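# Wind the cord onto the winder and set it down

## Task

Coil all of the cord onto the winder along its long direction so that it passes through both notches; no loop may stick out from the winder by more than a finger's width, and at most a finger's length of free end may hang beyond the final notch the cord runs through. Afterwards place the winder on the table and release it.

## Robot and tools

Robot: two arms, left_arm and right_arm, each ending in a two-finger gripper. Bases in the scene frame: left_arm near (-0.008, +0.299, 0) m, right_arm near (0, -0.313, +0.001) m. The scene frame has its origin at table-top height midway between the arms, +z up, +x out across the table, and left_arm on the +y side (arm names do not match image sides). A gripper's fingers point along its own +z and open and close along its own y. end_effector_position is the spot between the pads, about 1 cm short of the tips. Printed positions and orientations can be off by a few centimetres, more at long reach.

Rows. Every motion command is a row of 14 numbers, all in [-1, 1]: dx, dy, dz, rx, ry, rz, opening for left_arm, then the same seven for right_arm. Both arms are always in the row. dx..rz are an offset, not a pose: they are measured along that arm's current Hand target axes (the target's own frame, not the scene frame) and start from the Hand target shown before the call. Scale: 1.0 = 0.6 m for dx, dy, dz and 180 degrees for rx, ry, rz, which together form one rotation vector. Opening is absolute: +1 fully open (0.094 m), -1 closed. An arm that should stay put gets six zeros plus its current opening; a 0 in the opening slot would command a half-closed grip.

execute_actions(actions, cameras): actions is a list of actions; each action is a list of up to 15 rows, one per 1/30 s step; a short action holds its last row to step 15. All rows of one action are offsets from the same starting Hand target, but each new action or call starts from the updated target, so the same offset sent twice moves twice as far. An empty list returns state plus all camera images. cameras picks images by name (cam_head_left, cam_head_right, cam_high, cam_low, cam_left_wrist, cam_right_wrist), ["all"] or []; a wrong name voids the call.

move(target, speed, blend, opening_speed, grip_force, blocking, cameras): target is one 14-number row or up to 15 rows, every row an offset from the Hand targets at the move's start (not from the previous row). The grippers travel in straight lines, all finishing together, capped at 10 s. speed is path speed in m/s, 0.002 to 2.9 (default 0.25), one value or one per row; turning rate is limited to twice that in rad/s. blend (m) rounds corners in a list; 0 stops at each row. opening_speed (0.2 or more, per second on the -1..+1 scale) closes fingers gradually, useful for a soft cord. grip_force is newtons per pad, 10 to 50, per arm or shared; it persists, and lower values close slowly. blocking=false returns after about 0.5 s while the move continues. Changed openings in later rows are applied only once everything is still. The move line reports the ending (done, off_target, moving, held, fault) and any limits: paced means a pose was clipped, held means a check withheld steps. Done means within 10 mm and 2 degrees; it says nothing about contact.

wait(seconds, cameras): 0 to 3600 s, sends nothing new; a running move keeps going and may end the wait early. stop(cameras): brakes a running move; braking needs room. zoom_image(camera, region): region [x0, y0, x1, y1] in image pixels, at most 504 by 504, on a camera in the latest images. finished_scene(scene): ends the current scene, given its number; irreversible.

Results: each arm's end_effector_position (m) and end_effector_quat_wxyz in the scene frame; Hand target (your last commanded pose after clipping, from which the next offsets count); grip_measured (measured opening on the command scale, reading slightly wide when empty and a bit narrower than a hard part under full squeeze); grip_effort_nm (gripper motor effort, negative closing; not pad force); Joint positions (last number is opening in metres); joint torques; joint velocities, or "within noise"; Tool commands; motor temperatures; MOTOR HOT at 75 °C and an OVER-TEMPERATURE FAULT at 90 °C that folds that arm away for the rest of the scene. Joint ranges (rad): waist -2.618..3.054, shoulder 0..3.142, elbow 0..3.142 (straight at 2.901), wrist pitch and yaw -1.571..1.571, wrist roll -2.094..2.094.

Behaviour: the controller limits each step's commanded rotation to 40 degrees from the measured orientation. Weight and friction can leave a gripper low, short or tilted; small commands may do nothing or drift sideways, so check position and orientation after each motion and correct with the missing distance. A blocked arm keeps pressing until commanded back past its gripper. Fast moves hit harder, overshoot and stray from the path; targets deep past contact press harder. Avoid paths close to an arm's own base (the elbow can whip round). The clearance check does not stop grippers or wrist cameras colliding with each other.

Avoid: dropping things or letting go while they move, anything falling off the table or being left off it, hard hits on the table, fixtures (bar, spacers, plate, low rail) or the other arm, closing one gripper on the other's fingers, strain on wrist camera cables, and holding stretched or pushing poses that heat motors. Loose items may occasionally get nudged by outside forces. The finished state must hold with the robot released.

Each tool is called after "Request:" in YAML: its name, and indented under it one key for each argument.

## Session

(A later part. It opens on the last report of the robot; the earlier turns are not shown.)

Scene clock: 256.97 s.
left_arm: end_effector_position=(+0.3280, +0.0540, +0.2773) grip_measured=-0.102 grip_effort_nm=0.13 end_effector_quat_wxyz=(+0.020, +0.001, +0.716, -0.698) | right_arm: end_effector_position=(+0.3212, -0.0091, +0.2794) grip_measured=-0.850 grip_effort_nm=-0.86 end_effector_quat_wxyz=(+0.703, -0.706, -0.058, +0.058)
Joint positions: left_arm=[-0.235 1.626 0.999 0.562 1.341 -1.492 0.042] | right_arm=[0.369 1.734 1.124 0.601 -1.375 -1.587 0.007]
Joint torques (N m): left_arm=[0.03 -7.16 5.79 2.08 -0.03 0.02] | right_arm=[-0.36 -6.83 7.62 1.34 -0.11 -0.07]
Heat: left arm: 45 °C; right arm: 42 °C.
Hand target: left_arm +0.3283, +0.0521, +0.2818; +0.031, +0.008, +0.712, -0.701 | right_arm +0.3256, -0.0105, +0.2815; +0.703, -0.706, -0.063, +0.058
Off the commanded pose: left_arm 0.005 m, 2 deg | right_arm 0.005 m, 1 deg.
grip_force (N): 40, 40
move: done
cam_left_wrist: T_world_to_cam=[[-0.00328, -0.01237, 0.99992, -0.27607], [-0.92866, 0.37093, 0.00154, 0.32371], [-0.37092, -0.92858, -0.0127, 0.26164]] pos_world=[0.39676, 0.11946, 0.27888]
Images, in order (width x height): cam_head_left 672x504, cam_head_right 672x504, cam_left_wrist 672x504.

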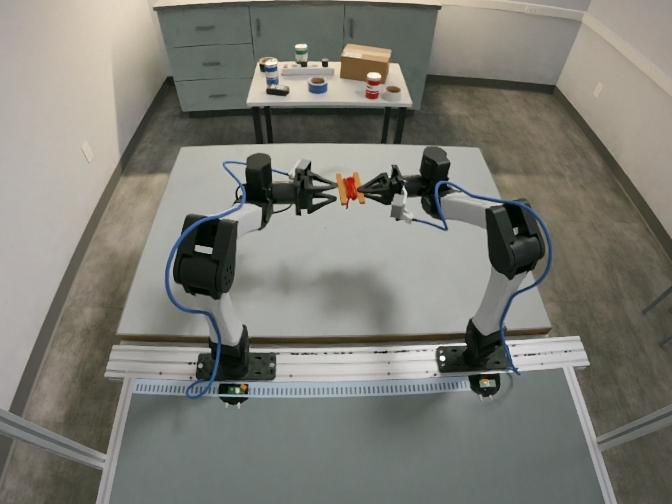

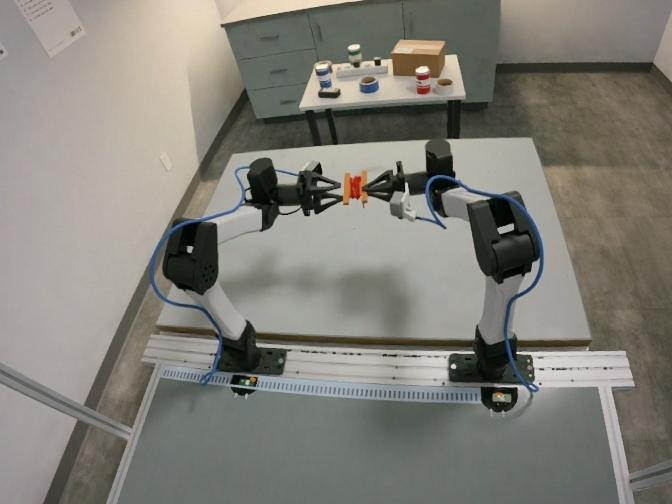

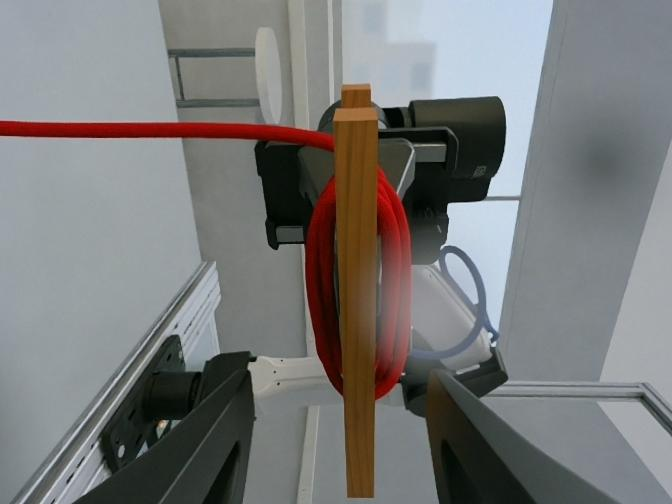

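Request:
move:
  target: [0, 0, 0.031, 0, 0, 0, -0.1, 0, 0, 0, 0, 0, 0, -0.96]
  speed: 0.08
  cameras: ["cam_left_wrist", "cam_head_left", "cam_head_right"]

Request:
zoom_image:
  camera: "cam_head_left"
  region: [325, 160, 385, 215]

Request:
zoom_image:
  camera: "cam_head_right"
  region: [330, 160, 390, 215]

Scene clock: 258.40 s.
left_arm: end_effector_position=(+0.3245, +0.0362, +0.2759) grip_measured=-0.102 grip_effort_nm=0.13 end_effector_quat_wxyz=(+0.019, +0.001, +0.716, -0.698) | right_arm: end_effector_position=(+0.3213, -0.0091, +0.2791) grip_measured=-0.850 grip_effort_nm=-0.86 end_effector_quat_wxyz=(+0.703, -0.706, -0.058, +0.059)
Joint positions: left_arm=[-0.287 1.631 0.999 0.572 1.289 -1.5 0.042] | right_arm=[0.369 1.734 1.125 0.593 -1.375 -1.592 0.007]
Joint torques (N m): left_arm=[0.05 -5.89 7.16 2.13 -0.05 0.06] | right_arm=[-0.28 -6.75 7.56 1.27 -0.13 -0.05]
Heat: left arm: 45 °C; right arm: 42 °C.
Hand target: left_arm +0.3288, +0.0335, +0.2816; +0.031, +0.008, +0.712, -0.701 | right_arm +0.3256, -0.0105, +0.2815; +0.703, -0.706, -0.063, +0.058
Off the commanded pose: left_arm 0.008 m, 2 deg | right_arm 0.005 m, 1 deg.
grip_force (N): 40, 40
move: done
cam_left_wrist: T_world_to_cam=[[-0.00116, -0.01398, 0.9999, -0.27557], [-0.92823, 0.37198, 0.00412, 0.32626], [-0.372, -0.92814, -0.01341, 0.24444]] pos_world=[0.39345, 0.10166, 0.27748]
Images, in order (width x height): cam_head_left 672x504, cam_head_right 672x504, cam_left_wrist 672x504.

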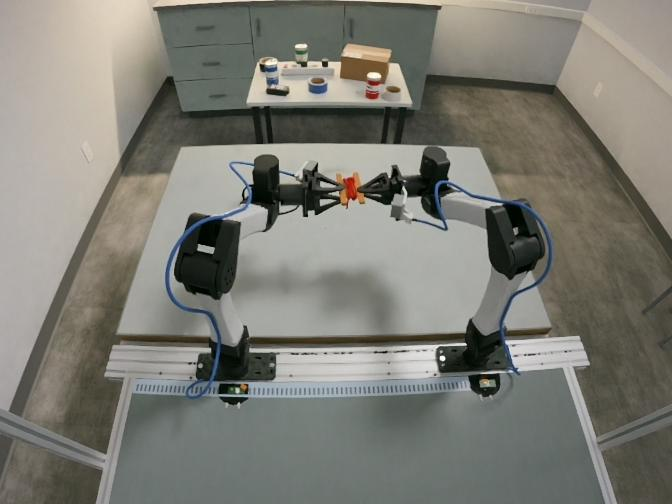

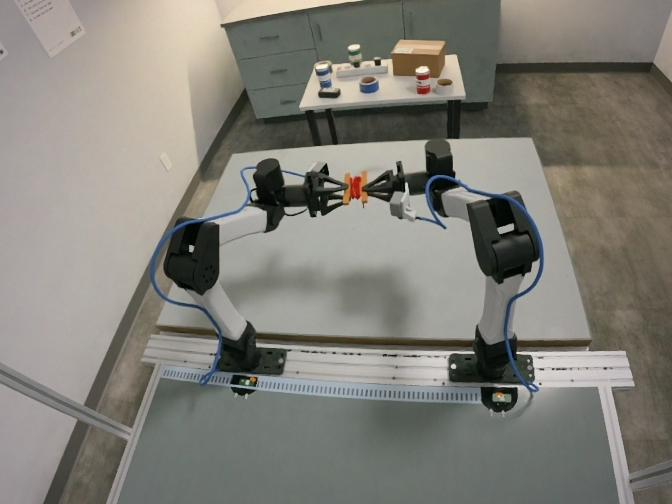

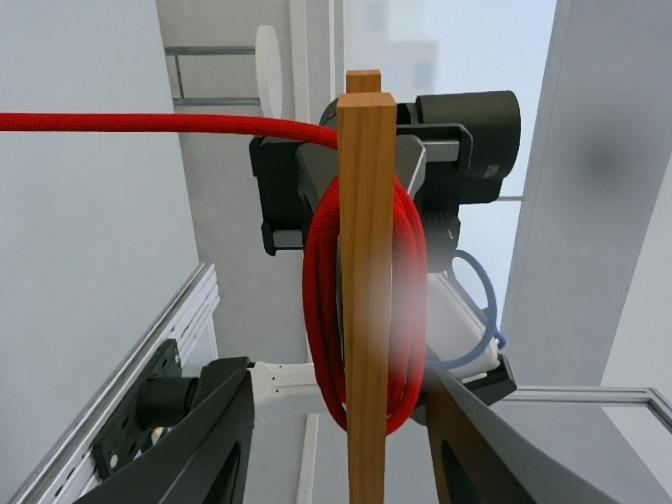

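Scaled by 8.400 from the camera's image (finer frame: 960x720).

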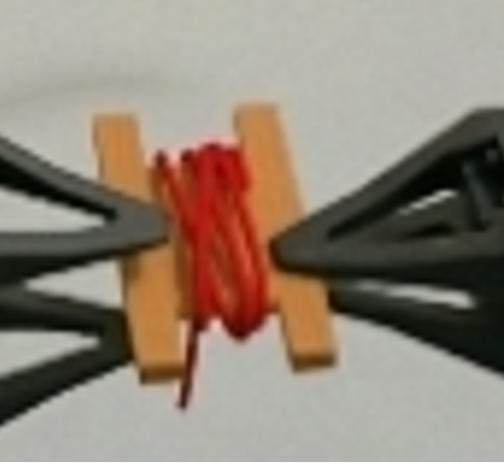

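Scaled by 8.400 from the camera's image (finer frame: 960x720).

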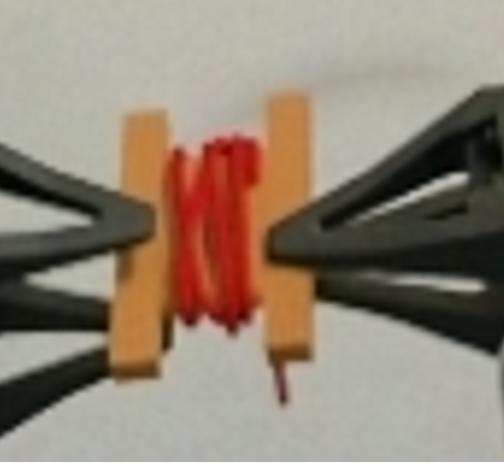

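Request:
move:
  target: [0, -0.01, -0.0035, 0, 0, 0, -0.1, 0, 0, 0, 0, 0, 0, -0.96]
  speed: 0.08
  cameras: ["cam_left_wrist"]

Scene clock: 259.53 s.
left_arm: end_effector_position=(+0.3246, +0.0362, +0.2759) grip_measured=-0.102 grip_effort_nm=0.13 end_effector_quat_wxyz=(+0.019, +0.000, +0.716, -0.698) | right_arm: end_effector_position=(+0.3213, -0.0091, +0.2790) grip_measured=-0.850 grip_effort_nm=-0.87 end_effector_quat_wxyz=(+0.703, -0.706, -0.058, +0.059)
Joint positions: left_arm=[-0.287 1.631 0.999 0.572 1.289 -1.502 0.042] | right_arm=[0.369 1.734 1.125 0.593 -1.375 -1.593 0.007]
Joint torques (N m): left_arm=[0.51 -7.04 8.01 1.91 0.01 0.06] | right_arm=[-0.32 -6.72 7.6 1.27 -0.15 -0.11]
Heat: left arm: 45 °C; right arm: 42 °C.
Hand target: left_arm +0.3284, +0.0355, +0.2876; +0.031, +0.008, +0.712, -0.701 | right_arm +0.3256, -0.0105, +0.2815; +0.703, -0.706, -0.063, +0.058
Off the commanded pose: left_arm 0.012 m, 2 deg | right_arm 0.005 m, 1 deg.
grip_force (N): 40, 40
move: off_target (left_arm)
cam_left_wrist: T_world_to_cam=[[0.00072, -0.01394, 0.9999, -0.27622], [-0.92841, 0.37152, 0.00585, 0.32589], [-0.37156, -0.92832, -0.01267, 0.24408]] pos_world=[0.39345, 0.10166, 0.27738]

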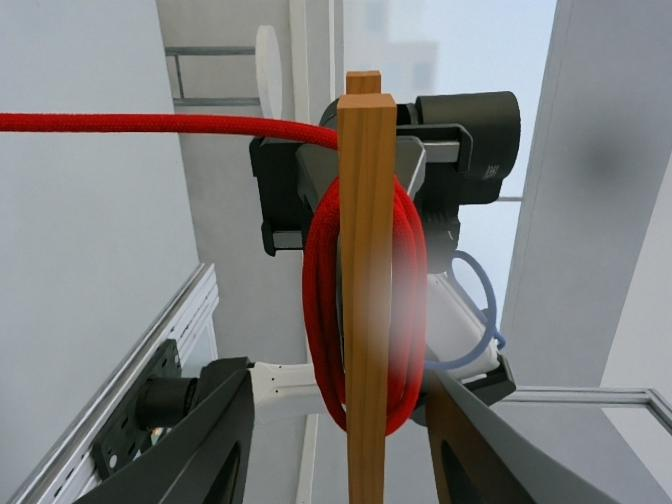

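Request:
move:
  target: [0, 0, 0, 0, 0, 0, -0.96, 0, 0, 0, 0, 0, 0, -0.96]
  opening_speed: 0.4
  cameras: ["cam_left_wrist", "cam_head_left"]

Request:
zoom_image:
  camera: "cam_head_left"
  region: [325, 160, 385, 215]

Scene clock: 262.07 s.
left_arm: end_effector_position=(+0.3248, +0.0362, +0.2768) grip_measured=-0.818 grip_effort_nm=-0.82 end_effector_quat_wxyz=(+0.013, -0.006, +0.716, -0.698) | right_arm: end_effector_position=(+0.3215, -0.0089, +0.2750) grip_measured=-0.850 grip_effort_nm=-0.86 end_effector_quat_wxyz=(+0.701, -0.708, -0.060, +0.058)
Joint positions: left_arm=[-0.287 1.631 1.001 0.572 1.289 -1.52 0.009] | right_arm=[0.369 1.738 1.125 0.573 -1.378 -1.62 0.007]
Joint torques (N m): left_arm=[0.46 -7.06 7.87 1.95 0.01 0.21] | right_arm=[-0.38 -7.42 7.72 1.34 -0.12 0.11]
Heat: left arm: 45 °C; right arm: 42 °C.
Hand target: left_arm +0.3284, +0.0355, +0.2876; +0.031, +0.008, +0.712, -0.701 | right_arm +0.3256, -0.0105, +0.2815; +0.703, -0.706, -0.063, +0.058
Off the commanded pose: left_arm 0.011 m, 3 deg | right_arm 0.008 m, 0 deg.
grip_force (N): 40, 40
move: done
cam_left_wrist: T_world_to_cam=[[0.01639, -0.01294, 0.99978, -0.28206], [-0.92837, 0.37112, 0.02003, 0.32217], [-0.37129, -0.9285, -0.00593, 0.24219]] pos_world=[0.39365, 0.10166, 0.27698]
Images, in order (width x height): cam_head_left 672x504, cam_left_wrist 672x504.

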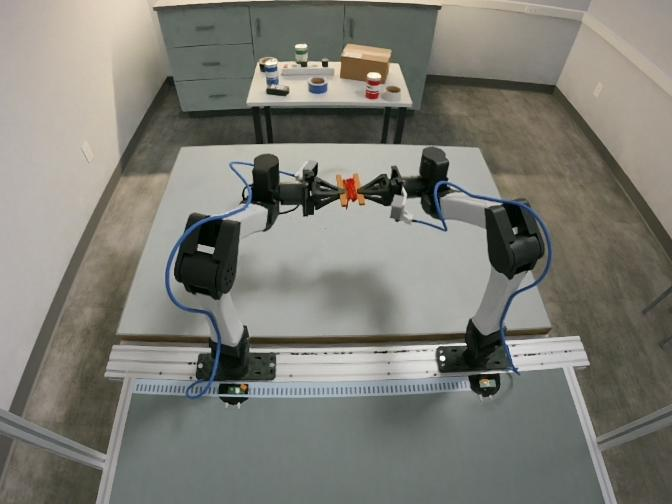

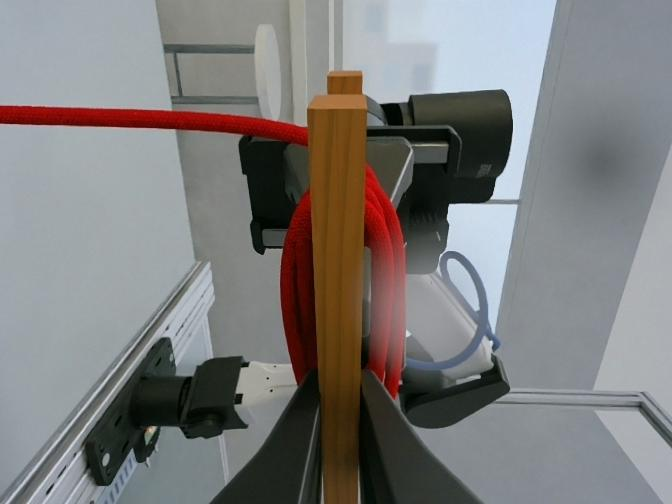

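Scaled by 8.400 from the camera's image (finer frame: 960x720).

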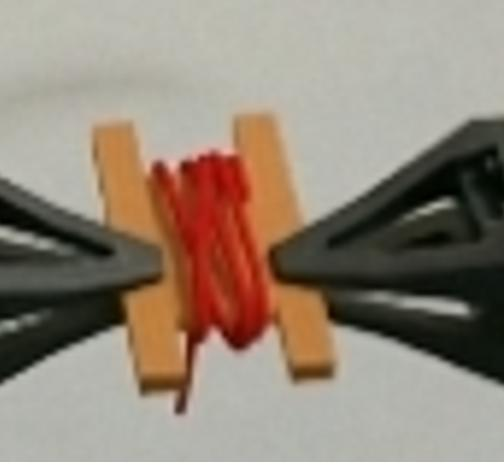

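Request:
move:
  target:
    - [0, 0, 0, 0, 0, 0, -0.96, 0, 0, 0, 0, 0, 0, -0.1]
    - [0, 0, 0, 0, 0, 0, -0.96, 0, 0, -0.075, 0, 0, 0, -0.1]
    - [0, 0, 0, 0, 0, 0.5, -0.96, 0, 0, -0.075, 0, 0, 0.5, -0.1]
  speed: [0.1, 0.1, 0.3]
  opening_speed: 1.0
  cameras: ["cam_head_left", "cam_head_right", "cam_left_wrist", "cam_right_wrist", "cam_low"]

Request:
zoom_image:
  camera: "cam_head_left"
  region: [310, 150, 400, 230]

Request:
zoom_image:
  camera: "cam_head_right"
  region: [310, 150, 400, 230]

Request:
zoom_image:
  camera: "cam_low"
  region: [300, 90, 420, 230]

Scene clock: 269.17 s.
left_arm: end_effector_position=(+0.3260, +0.0359, +0.2770) grip_measured=-0.823 grip_effort_nm=-0.82 end_effector_quat_wxyz=(+0.503, +0.500, +0.510, -0.486) | right_arm: end_effector_position=(+0.3364, -0.0518, +0.2777) grip_measured=-0.102 grip_effort_nm=0.06 end_effector_quat_wxyz=(-0.447, +0.548, -0.461, -0.537)
Joint positions: left_arm=[-0.287 1.637 1.002 0.59 1.288 0.035 0.008] | right_arm=[0.247 1.733 1.233 0.154 -1.504 -0.349 0.042]
Joint torques (N m): left_arm=[0.49 -7.46 7.69 1.72 0.01 0.28] | right_arm=[-0.12 -9.43 4.82 1.47 -0.28 0.04]
Heat: left arm: 45 °C; right arm: 42 °C.
Hand target: left_arm +0.3284, +0.0355, +0.2876; +0.518, +0.509, +0.498, -0.474 | right_arm +0.3333, -0.0549, +0.2819; -0.456, +0.544, -0.455, -0.538
Off the commanded pose: left_arm 0.011 m, 3 deg | right_arm 0.006 m, 1 deg.
grip_force (N): 40, 40
move: off_target (left_arm)
cam_left_wrist: T_world_to_cam=[[-0.99967, -0.01593, 0.02012, 0.32035], [-0.02492, 0.41546, -0.90927, 0.28469], [0.00612, -0.90947, -0.41572, 0.23207]] pos_world=[0.32592, 0.09789, 0.34889]
cam_right_wrist: T_world_to_cam=[[0.98119, 0.19264, -0.01241, -0.31697], [0.0782, -0.45543, -0.88683, 0.23463], [-0.17649, 0.86918, -0.46192, 0.32355]] pos_world=[0.34977, -0.1133, 0.3536]
Images, in order (width x height): cam_head_left 672x504, cam_head_right 672x504, cam_low 672x504, cam_left_wrist 672x504, cam_right_wrist 672x504.

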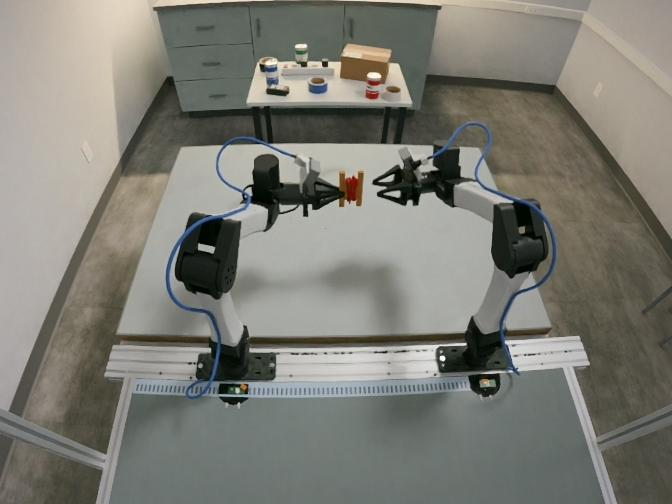

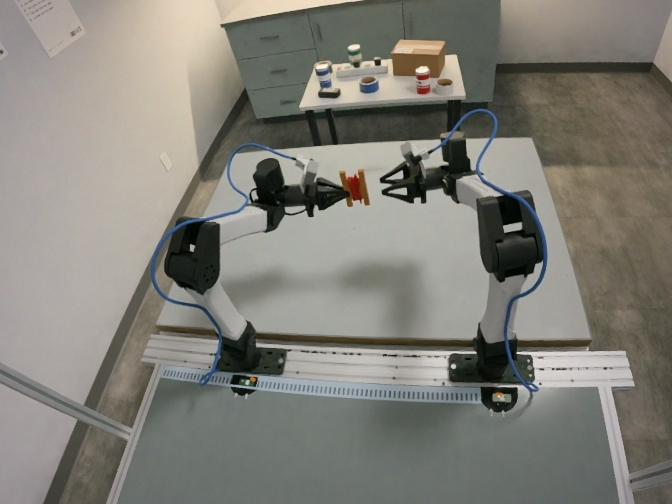

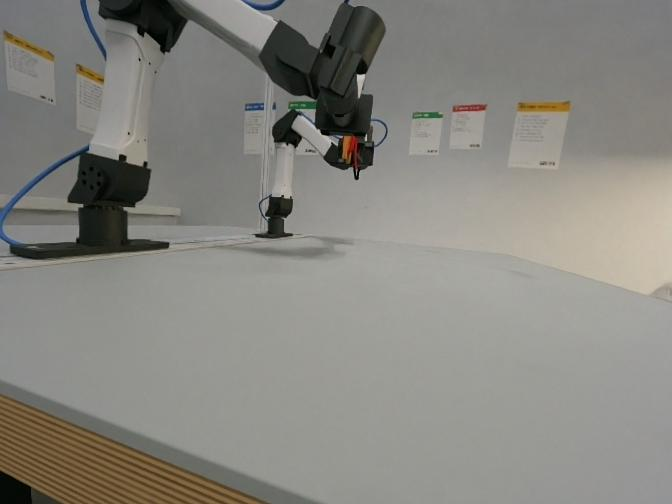

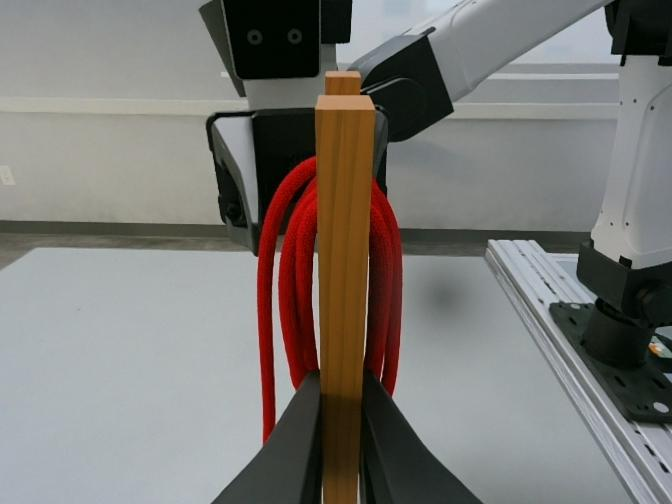

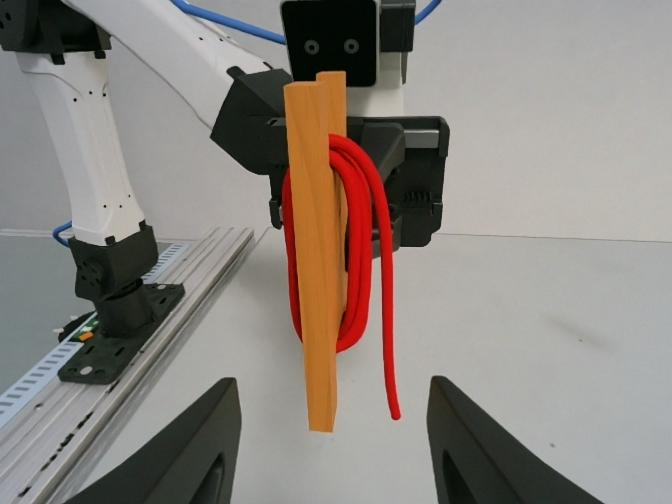

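Scaled by 5.600 from the camera's image (finer frame: 960x720).

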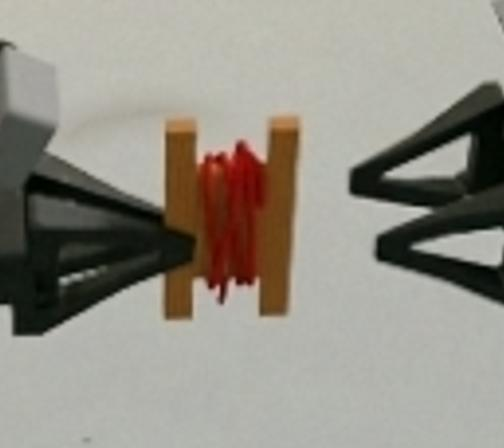

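Scaled by 5.600 from the camera's image (finer frame: 960x720).

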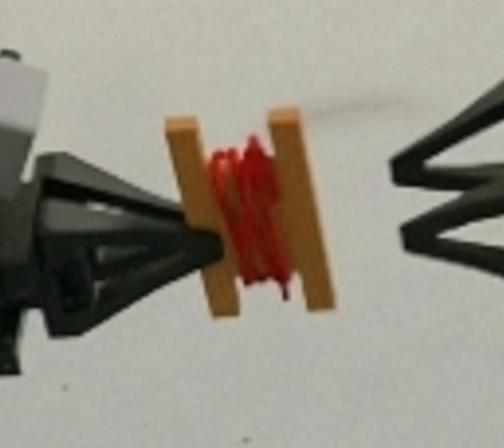

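Scaled by 3.600 from the camera's image (finer frame: 960x720).

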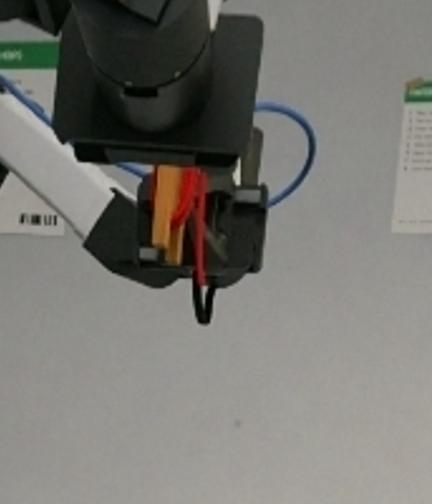

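Request:
wait:
  seconds: 0.5
  cameras: ["cam_right_wrist", "cam_left_wrist"]

Request:
zoom_image:
  camera: "cam_right_wrist"
  region: [240, 60, 460, 440]

Scene clock: 271.43 s.
left_arm: end_effector_position=(+0.3260, +0.0359, +0.2770) grip_measured=-0.823 grip_effort_nm=-0.82 end_effector_quat_wxyz=(+0.503, +0.500, +0.510, -0.486) | right_arm: end_effector_position=(+0.3364, -0.0518, +0.2777) grip_measured=-0.102 grip_effort_nm=0.06 end_effector_quat_wxyz=(-0.447, +0.548, -0.461, -0.537)
Joint positions: left_arm=[-0.287 1.637 1.002 0.59 1.288 0.035 0.008] | right_arm=[0.247 1.733 1.233 0.154 -1.504 -0.348 0.042]
Joint torques (N m): left_arm=[0.47 -7.47 7.66 1.73 -0.01 0.28] | right_arm=[-0.08 -9.52 5 1.46 -0.28 0]
Heat: left arm: 46 °C; right arm: 42 °C.
Hand target: left_arm +0.3284, +0.0355, +0.2876; +0.518, +0.509, +0.498, -0.474 | right_arm +0.3333, -0.0549, +0.2819; -0.456, +0.544, -0.455, -0.538
Tool commands: left_gripper/opening=-0.96 right_gripper/opening=-0.1
Off the commanded pose: left_arm 0.011 m, 3 deg | right_arm 0.006 m, 1 deg.
grip_force (N): 40, 40
wait: 0.50 s; at rest from the start
cam_left_wrist: T_world_to_cam=[[-0.99967, -0.01593, 0.02012, 0.32035], [-0.02492, 0.41546, -0.90927, 0.28469], [0.00612, -0.90947, -0.41572, 0.23207]] pos_world=[0.32592, 0.09789, 0.34889]
cam_right_wrist: T_world_to_cam=[[0.98119, 0.19264, -0.01241, -0.31697], [0.07818, -0.45535, -0.88687, 0.23466], [-0.1765, 0.86922, -0.46185, 0.32353]] pos_world=[0.34977, -0.11331, 0.3536]
Images, in order (width x height): cam_left_wrist 672x504, cam_right_wrist 672x504.

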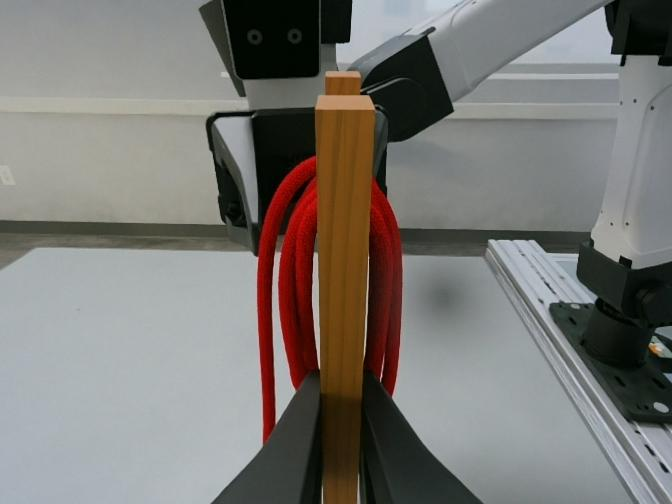

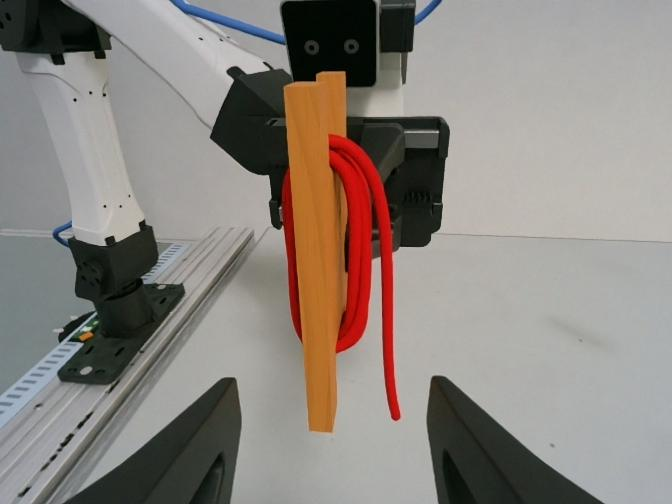

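Scaled by 1.326 from the camera's image (finer frame: 960x720).

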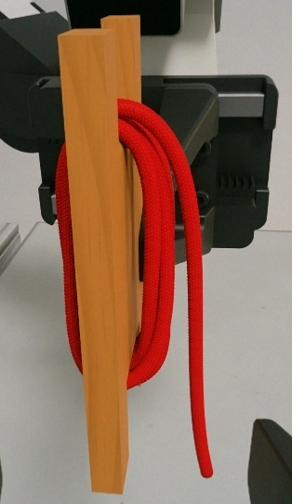

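Request:
move:
  target: [0, 0, 0, 0, 0, 0.5, -0.96, 0, 0, 0, 0, 0, 0.5, -0.1]
  speed: 0.3
  cameras: ["cam_head_left", "cam_head_right", "cam_left_wrist", "cam_right_wrist", "cam_low", "cam_high"]

Request:
zoom_image:
  camera: "cam_head_left"
  region: [310, 150, 400, 230]

Request:
zoom_image:
  camera: "cam_right_wrist"
  region: [200, 100, 500, 400]

Request:
zoom_image:
  camera: "cam_low"
  region: [300, 100, 410, 210]

Request:
zoom_image:
  camera: "cam_high"
  region: [330, 150, 450, 250]

Scene clock: 283.43 s.
left_arm: end_effector_position=(+0.3264, +0.0359, +0.2772) grip_measured=-0.823 grip_effort_nm=-0.82 end_effector_quat_wxyz=(+0.699, +0.714, +0.005, +0.016) | right_arm: end_effector_position=(+0.3343, -0.0521, +0.2809) grip_measured=-0.101 grip_effort_nm=0.06 end_effector_quat_wxyz=(-0.063, -0.074, +0.715, +0.693)
Joint positions: left_arm=[-0.287 1.637 1.002 0.593 1.286 1.612 0.008] | right_arm=[0.247 1.75 1.339 -0.187 -1.516 0.952 0.042]
Joint torques (N m): left_arm=[0.47 -7.46 7.68 1.61 0.02 0.17] | right_arm=[-0.35 -9.17 4.82 1.37 -0.38 0.02]
Heat: left arm: 46 °C; right arm: 42 °C.
Hand target: left_arm +0.3285, +0.0355, +0.2876; +0.701, +0.712, -0.008, +0.031 | right_arm +0.3333, -0.0549, +0.2818; -0.058, -0.063, +0.706, +0.703
Off the commanded pose: left_arm 0.011 m, 2 deg | right_arm 0.003 m, 2 deg.
grip_force (N): 40, 40
move: off_target (left_arm)
cam_left_wrist: T_world_to_cam=[[-0.01274, 0.03244, -0.99939, 0.27948], [0.906, 0.42327, 0.00219, -0.27192], [0.42308, -0.90543, -0.03478, -0.00968]] pos_world=[0.25401, 0.09726, 0.27957]
cam_right_wrist: T_world_to_cam=[[0.00849, -0.01325, -0.99988, 0.27703], [-0.79555, -0.60588, 0.00128, 0.27218], [-0.60583, 0.79544, -0.01568, 0.33936]] pos_world=[0.41978, -0.10136, 0.28197]

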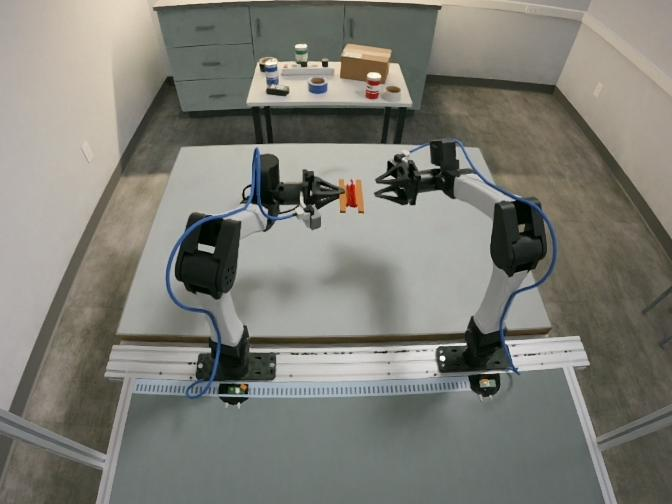

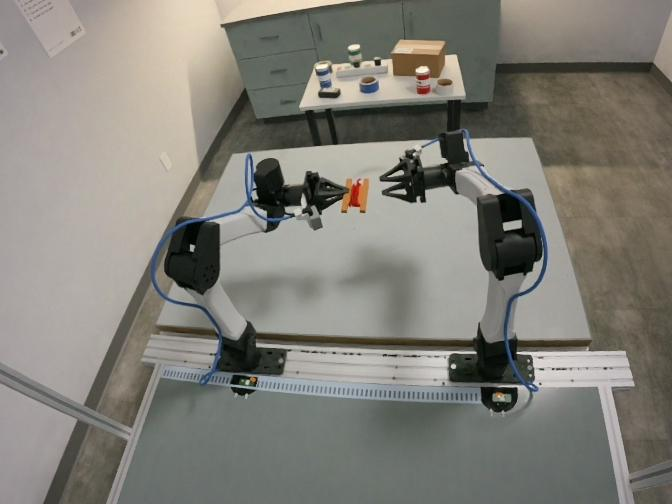

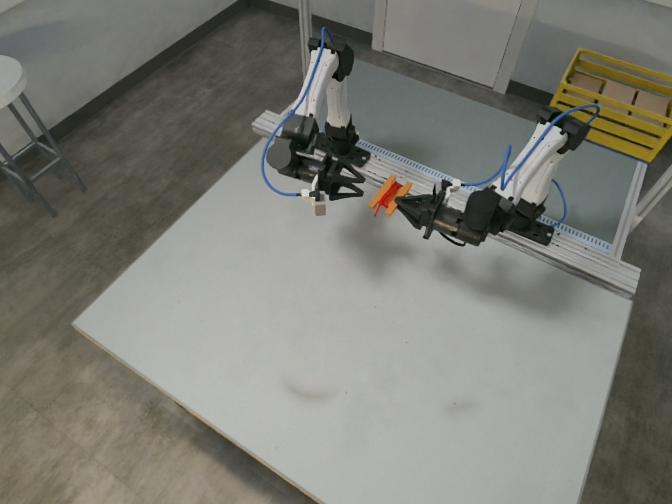

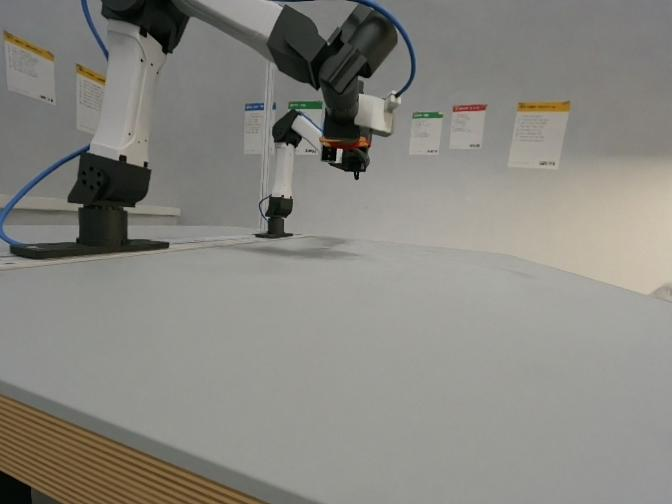

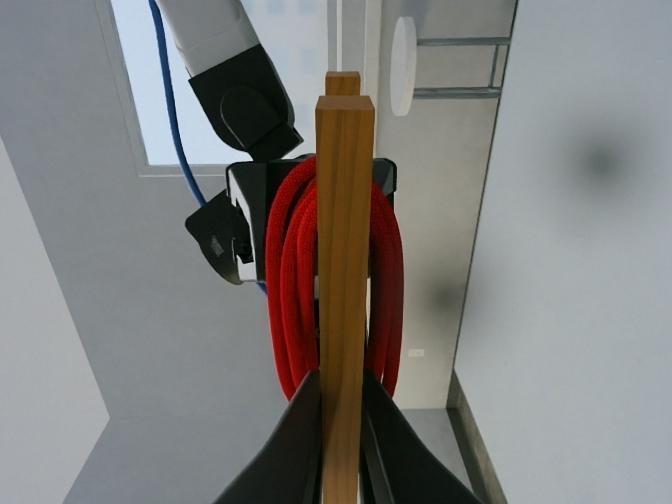

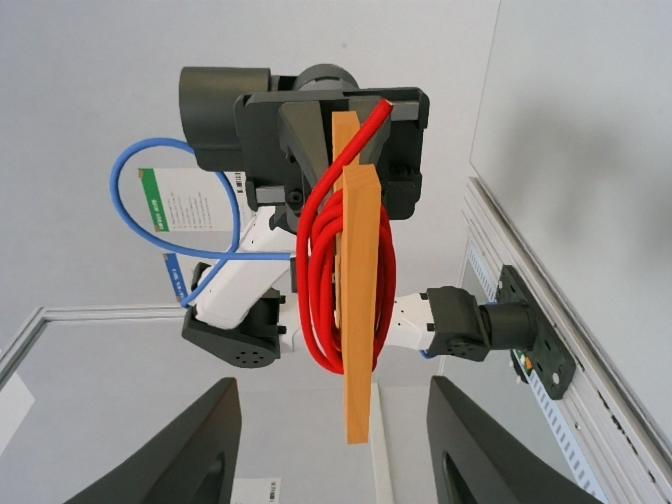

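Scaled by 5.600 from the camera's image (finer frame: 960x720).

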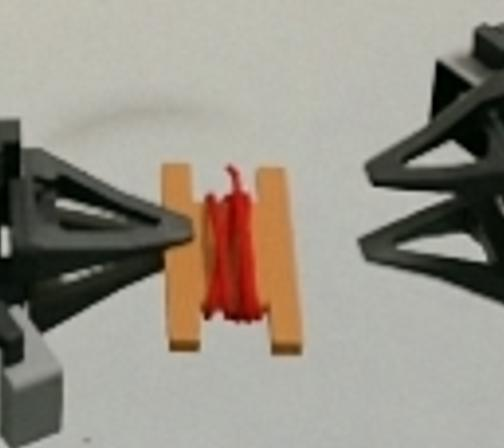

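Scaled by 1.680 from the camera's image (finer frame: 960x720).

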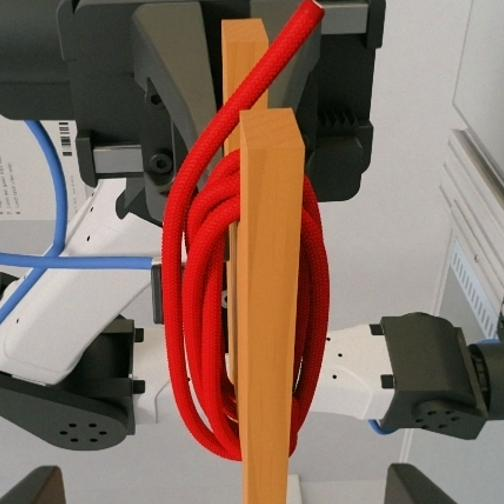

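Scaled by 4.582 from the camera's image (finer frame: 960x720).

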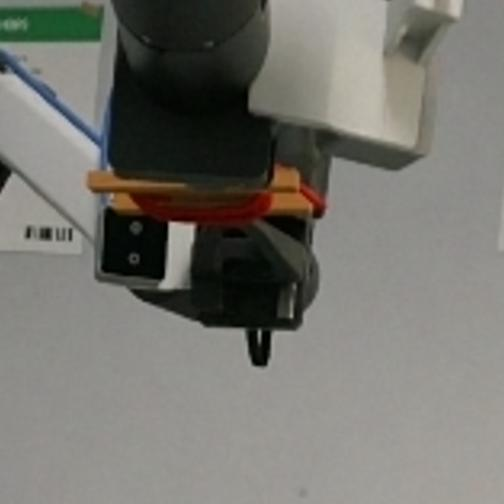

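Scaled by 4.200 from the camera's image (finer frame: 960x720).

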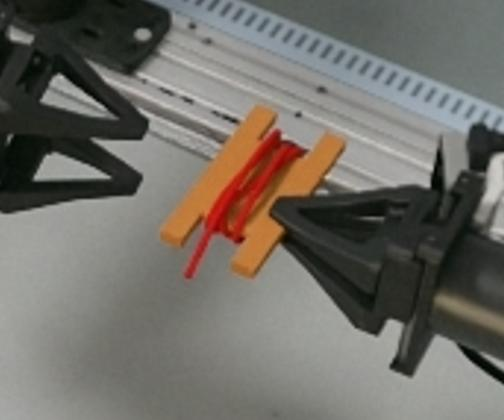

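Request:
move:
  target:
    - [0, 0, 0, 0, 0, 0, -0.96, 0, 0, -0.07, 0, 0, 0, -0.1]
    - [-0.0571, -0.276, 0.0292, 0, 0, 0, -0.96, 0.111, -0.068, -0.1375, -0.073, -0.345, 0.339, -0.1]
  speed: [0.15, 0.12]
  cameras: ["cam_head_left", "cam_head_right", "cam_left_wrist", "cam_right_wrist", "cam_low", "cam_high"]

Scene clock: 295.83 s.
left_arm: end_effector_position=(+0.3039, +0.0218, +0.1099) grip_measured=-0.823 grip_effort_nm=-0.82 end_effector_quat_wxyz=(+0.683, +0.730, +0.028, -0.006) | right_arm: end_effector_position=(+0.2815, -0.1485, +0.2327) grip_measured=-0.101 grip_effort_nm=0.06 end_effector_quat_wxyz=(-0.037, +0.573, +0.614, +0.541)
Joint positions: left_arm=[-0.355 2.012 0.693 1.154 1.215 1.663 0.008] | right_arm=[0.23 0.956 0.765 -0.323 -0.599 2.077 0.042]
Joint torques (N m): left_arm=[0.01 -6.65 3.26 2.87 0.1 0.13] | right_arm=[0.53 -1.81 8.2 1.59 -0.11 0.05]
Heat: left arm: 45 °C; right arm: 42 °C.
Hand target: left_arm +0.3039, +0.0195, +0.1200; +0.701, +0.712, -0.008, +0.031 | right_arm +0.2821, -0.1477, +0.2411; -0.040, +0.645, +0.494, +0.582
Off the commanded pose: left_arm 0.010 m, 7 deg | right_arm 0.008 m, 17 deg.
joint sent to its limit (right arm) — joint 6 (wrist roll), upper limit. The joint targets are off in orientation, not in position.
grip_force (N): 40, 40
move: off_target (left_arm, right_arm)
cam_left_wrist: T_world_to_cam=[[-0.07651, 0.07552, -0.99421, 0.13038], [0.90348, 0.42702, -0.03709, -0.24014], [0.42175, -0.90108, -0.1009, -0.01117]] pos_world=[0.23165, 0.08264, 0.11959]
cam_right_wrist: T_world_to_cam=[[-0.73696, 0.25889, -0.62439, 0.39087], [-0.55908, 0.2857, 0.77833, 0.05686], [0.37989, 0.92269, -0.06581, 0.13637]] pos_world=[0.26804, -0.24327, 0.20877]

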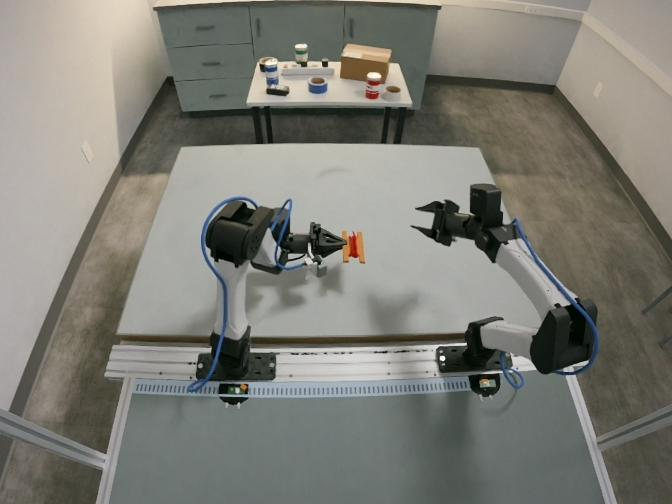

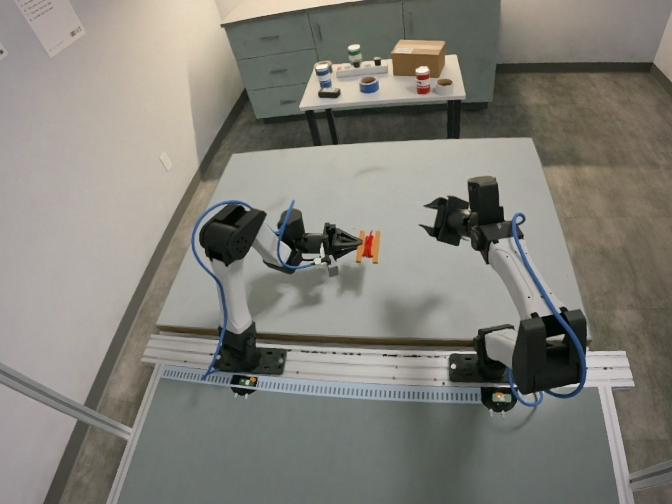

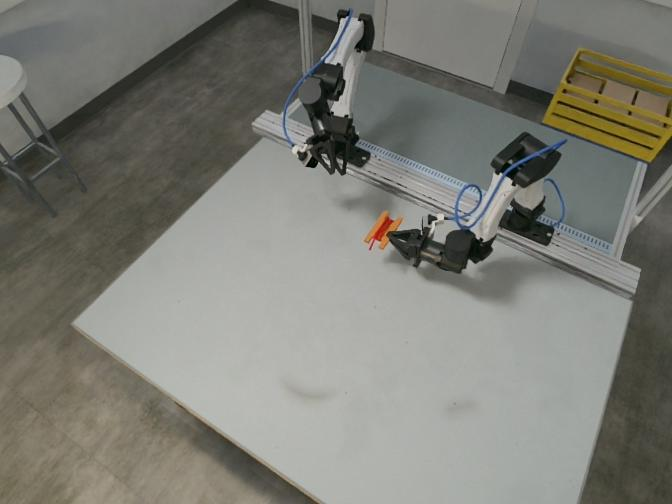

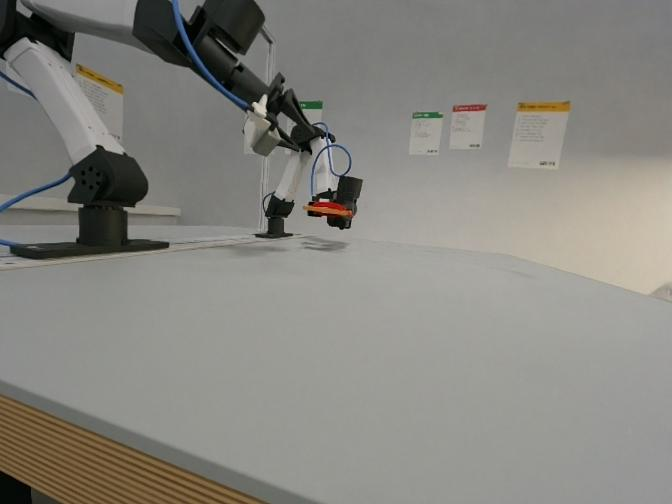

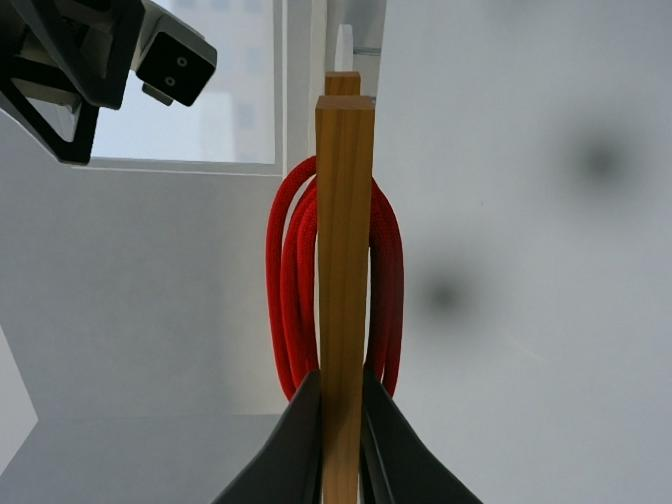

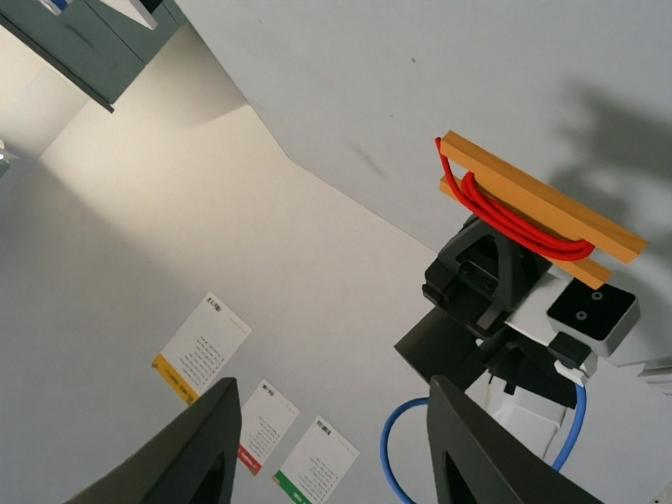

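Request:
zoom_image:
  camera: "cam_right_wrist"
  region: [410, 110, 670, 310]

Request:
zoom_image:
  camera: "cam_head_left"
  region: [310, 205, 400, 285]

Request:
zoom_image:
  camera: "cam_high"
  region: [330, 190, 430, 270]

Request:
zoom_image:
  camera: "cam_low"
  region: [280, 180, 380, 250]

Scaled by 1.938 from the camera's image (finer frame: 960x720).

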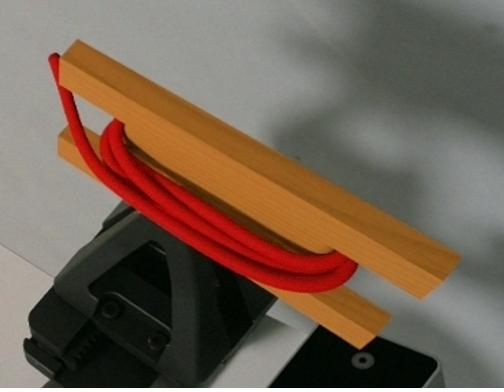

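Scaled by 5.600 from the camera's image (finer frame: 960x720).

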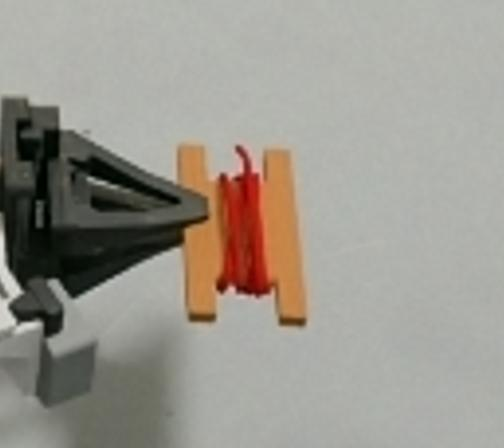

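Scaled by 5.040 from the camera's image (finer frame: 960x720).

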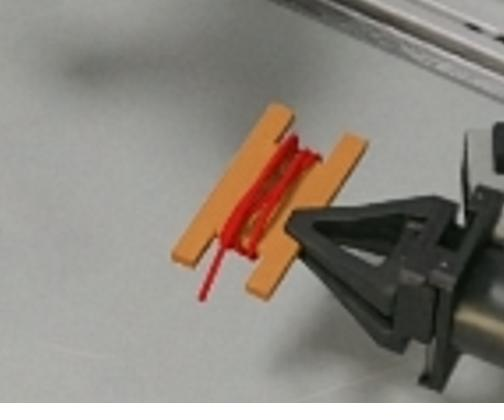

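Scaled by 5.040 from the camera's image (finer frame: 960x720).

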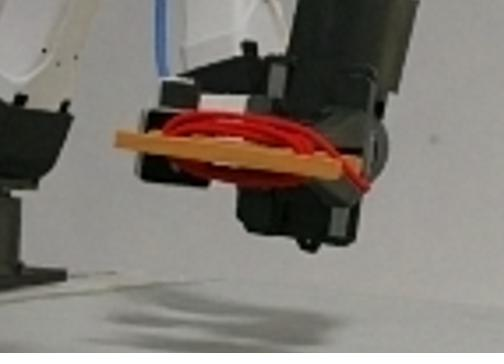

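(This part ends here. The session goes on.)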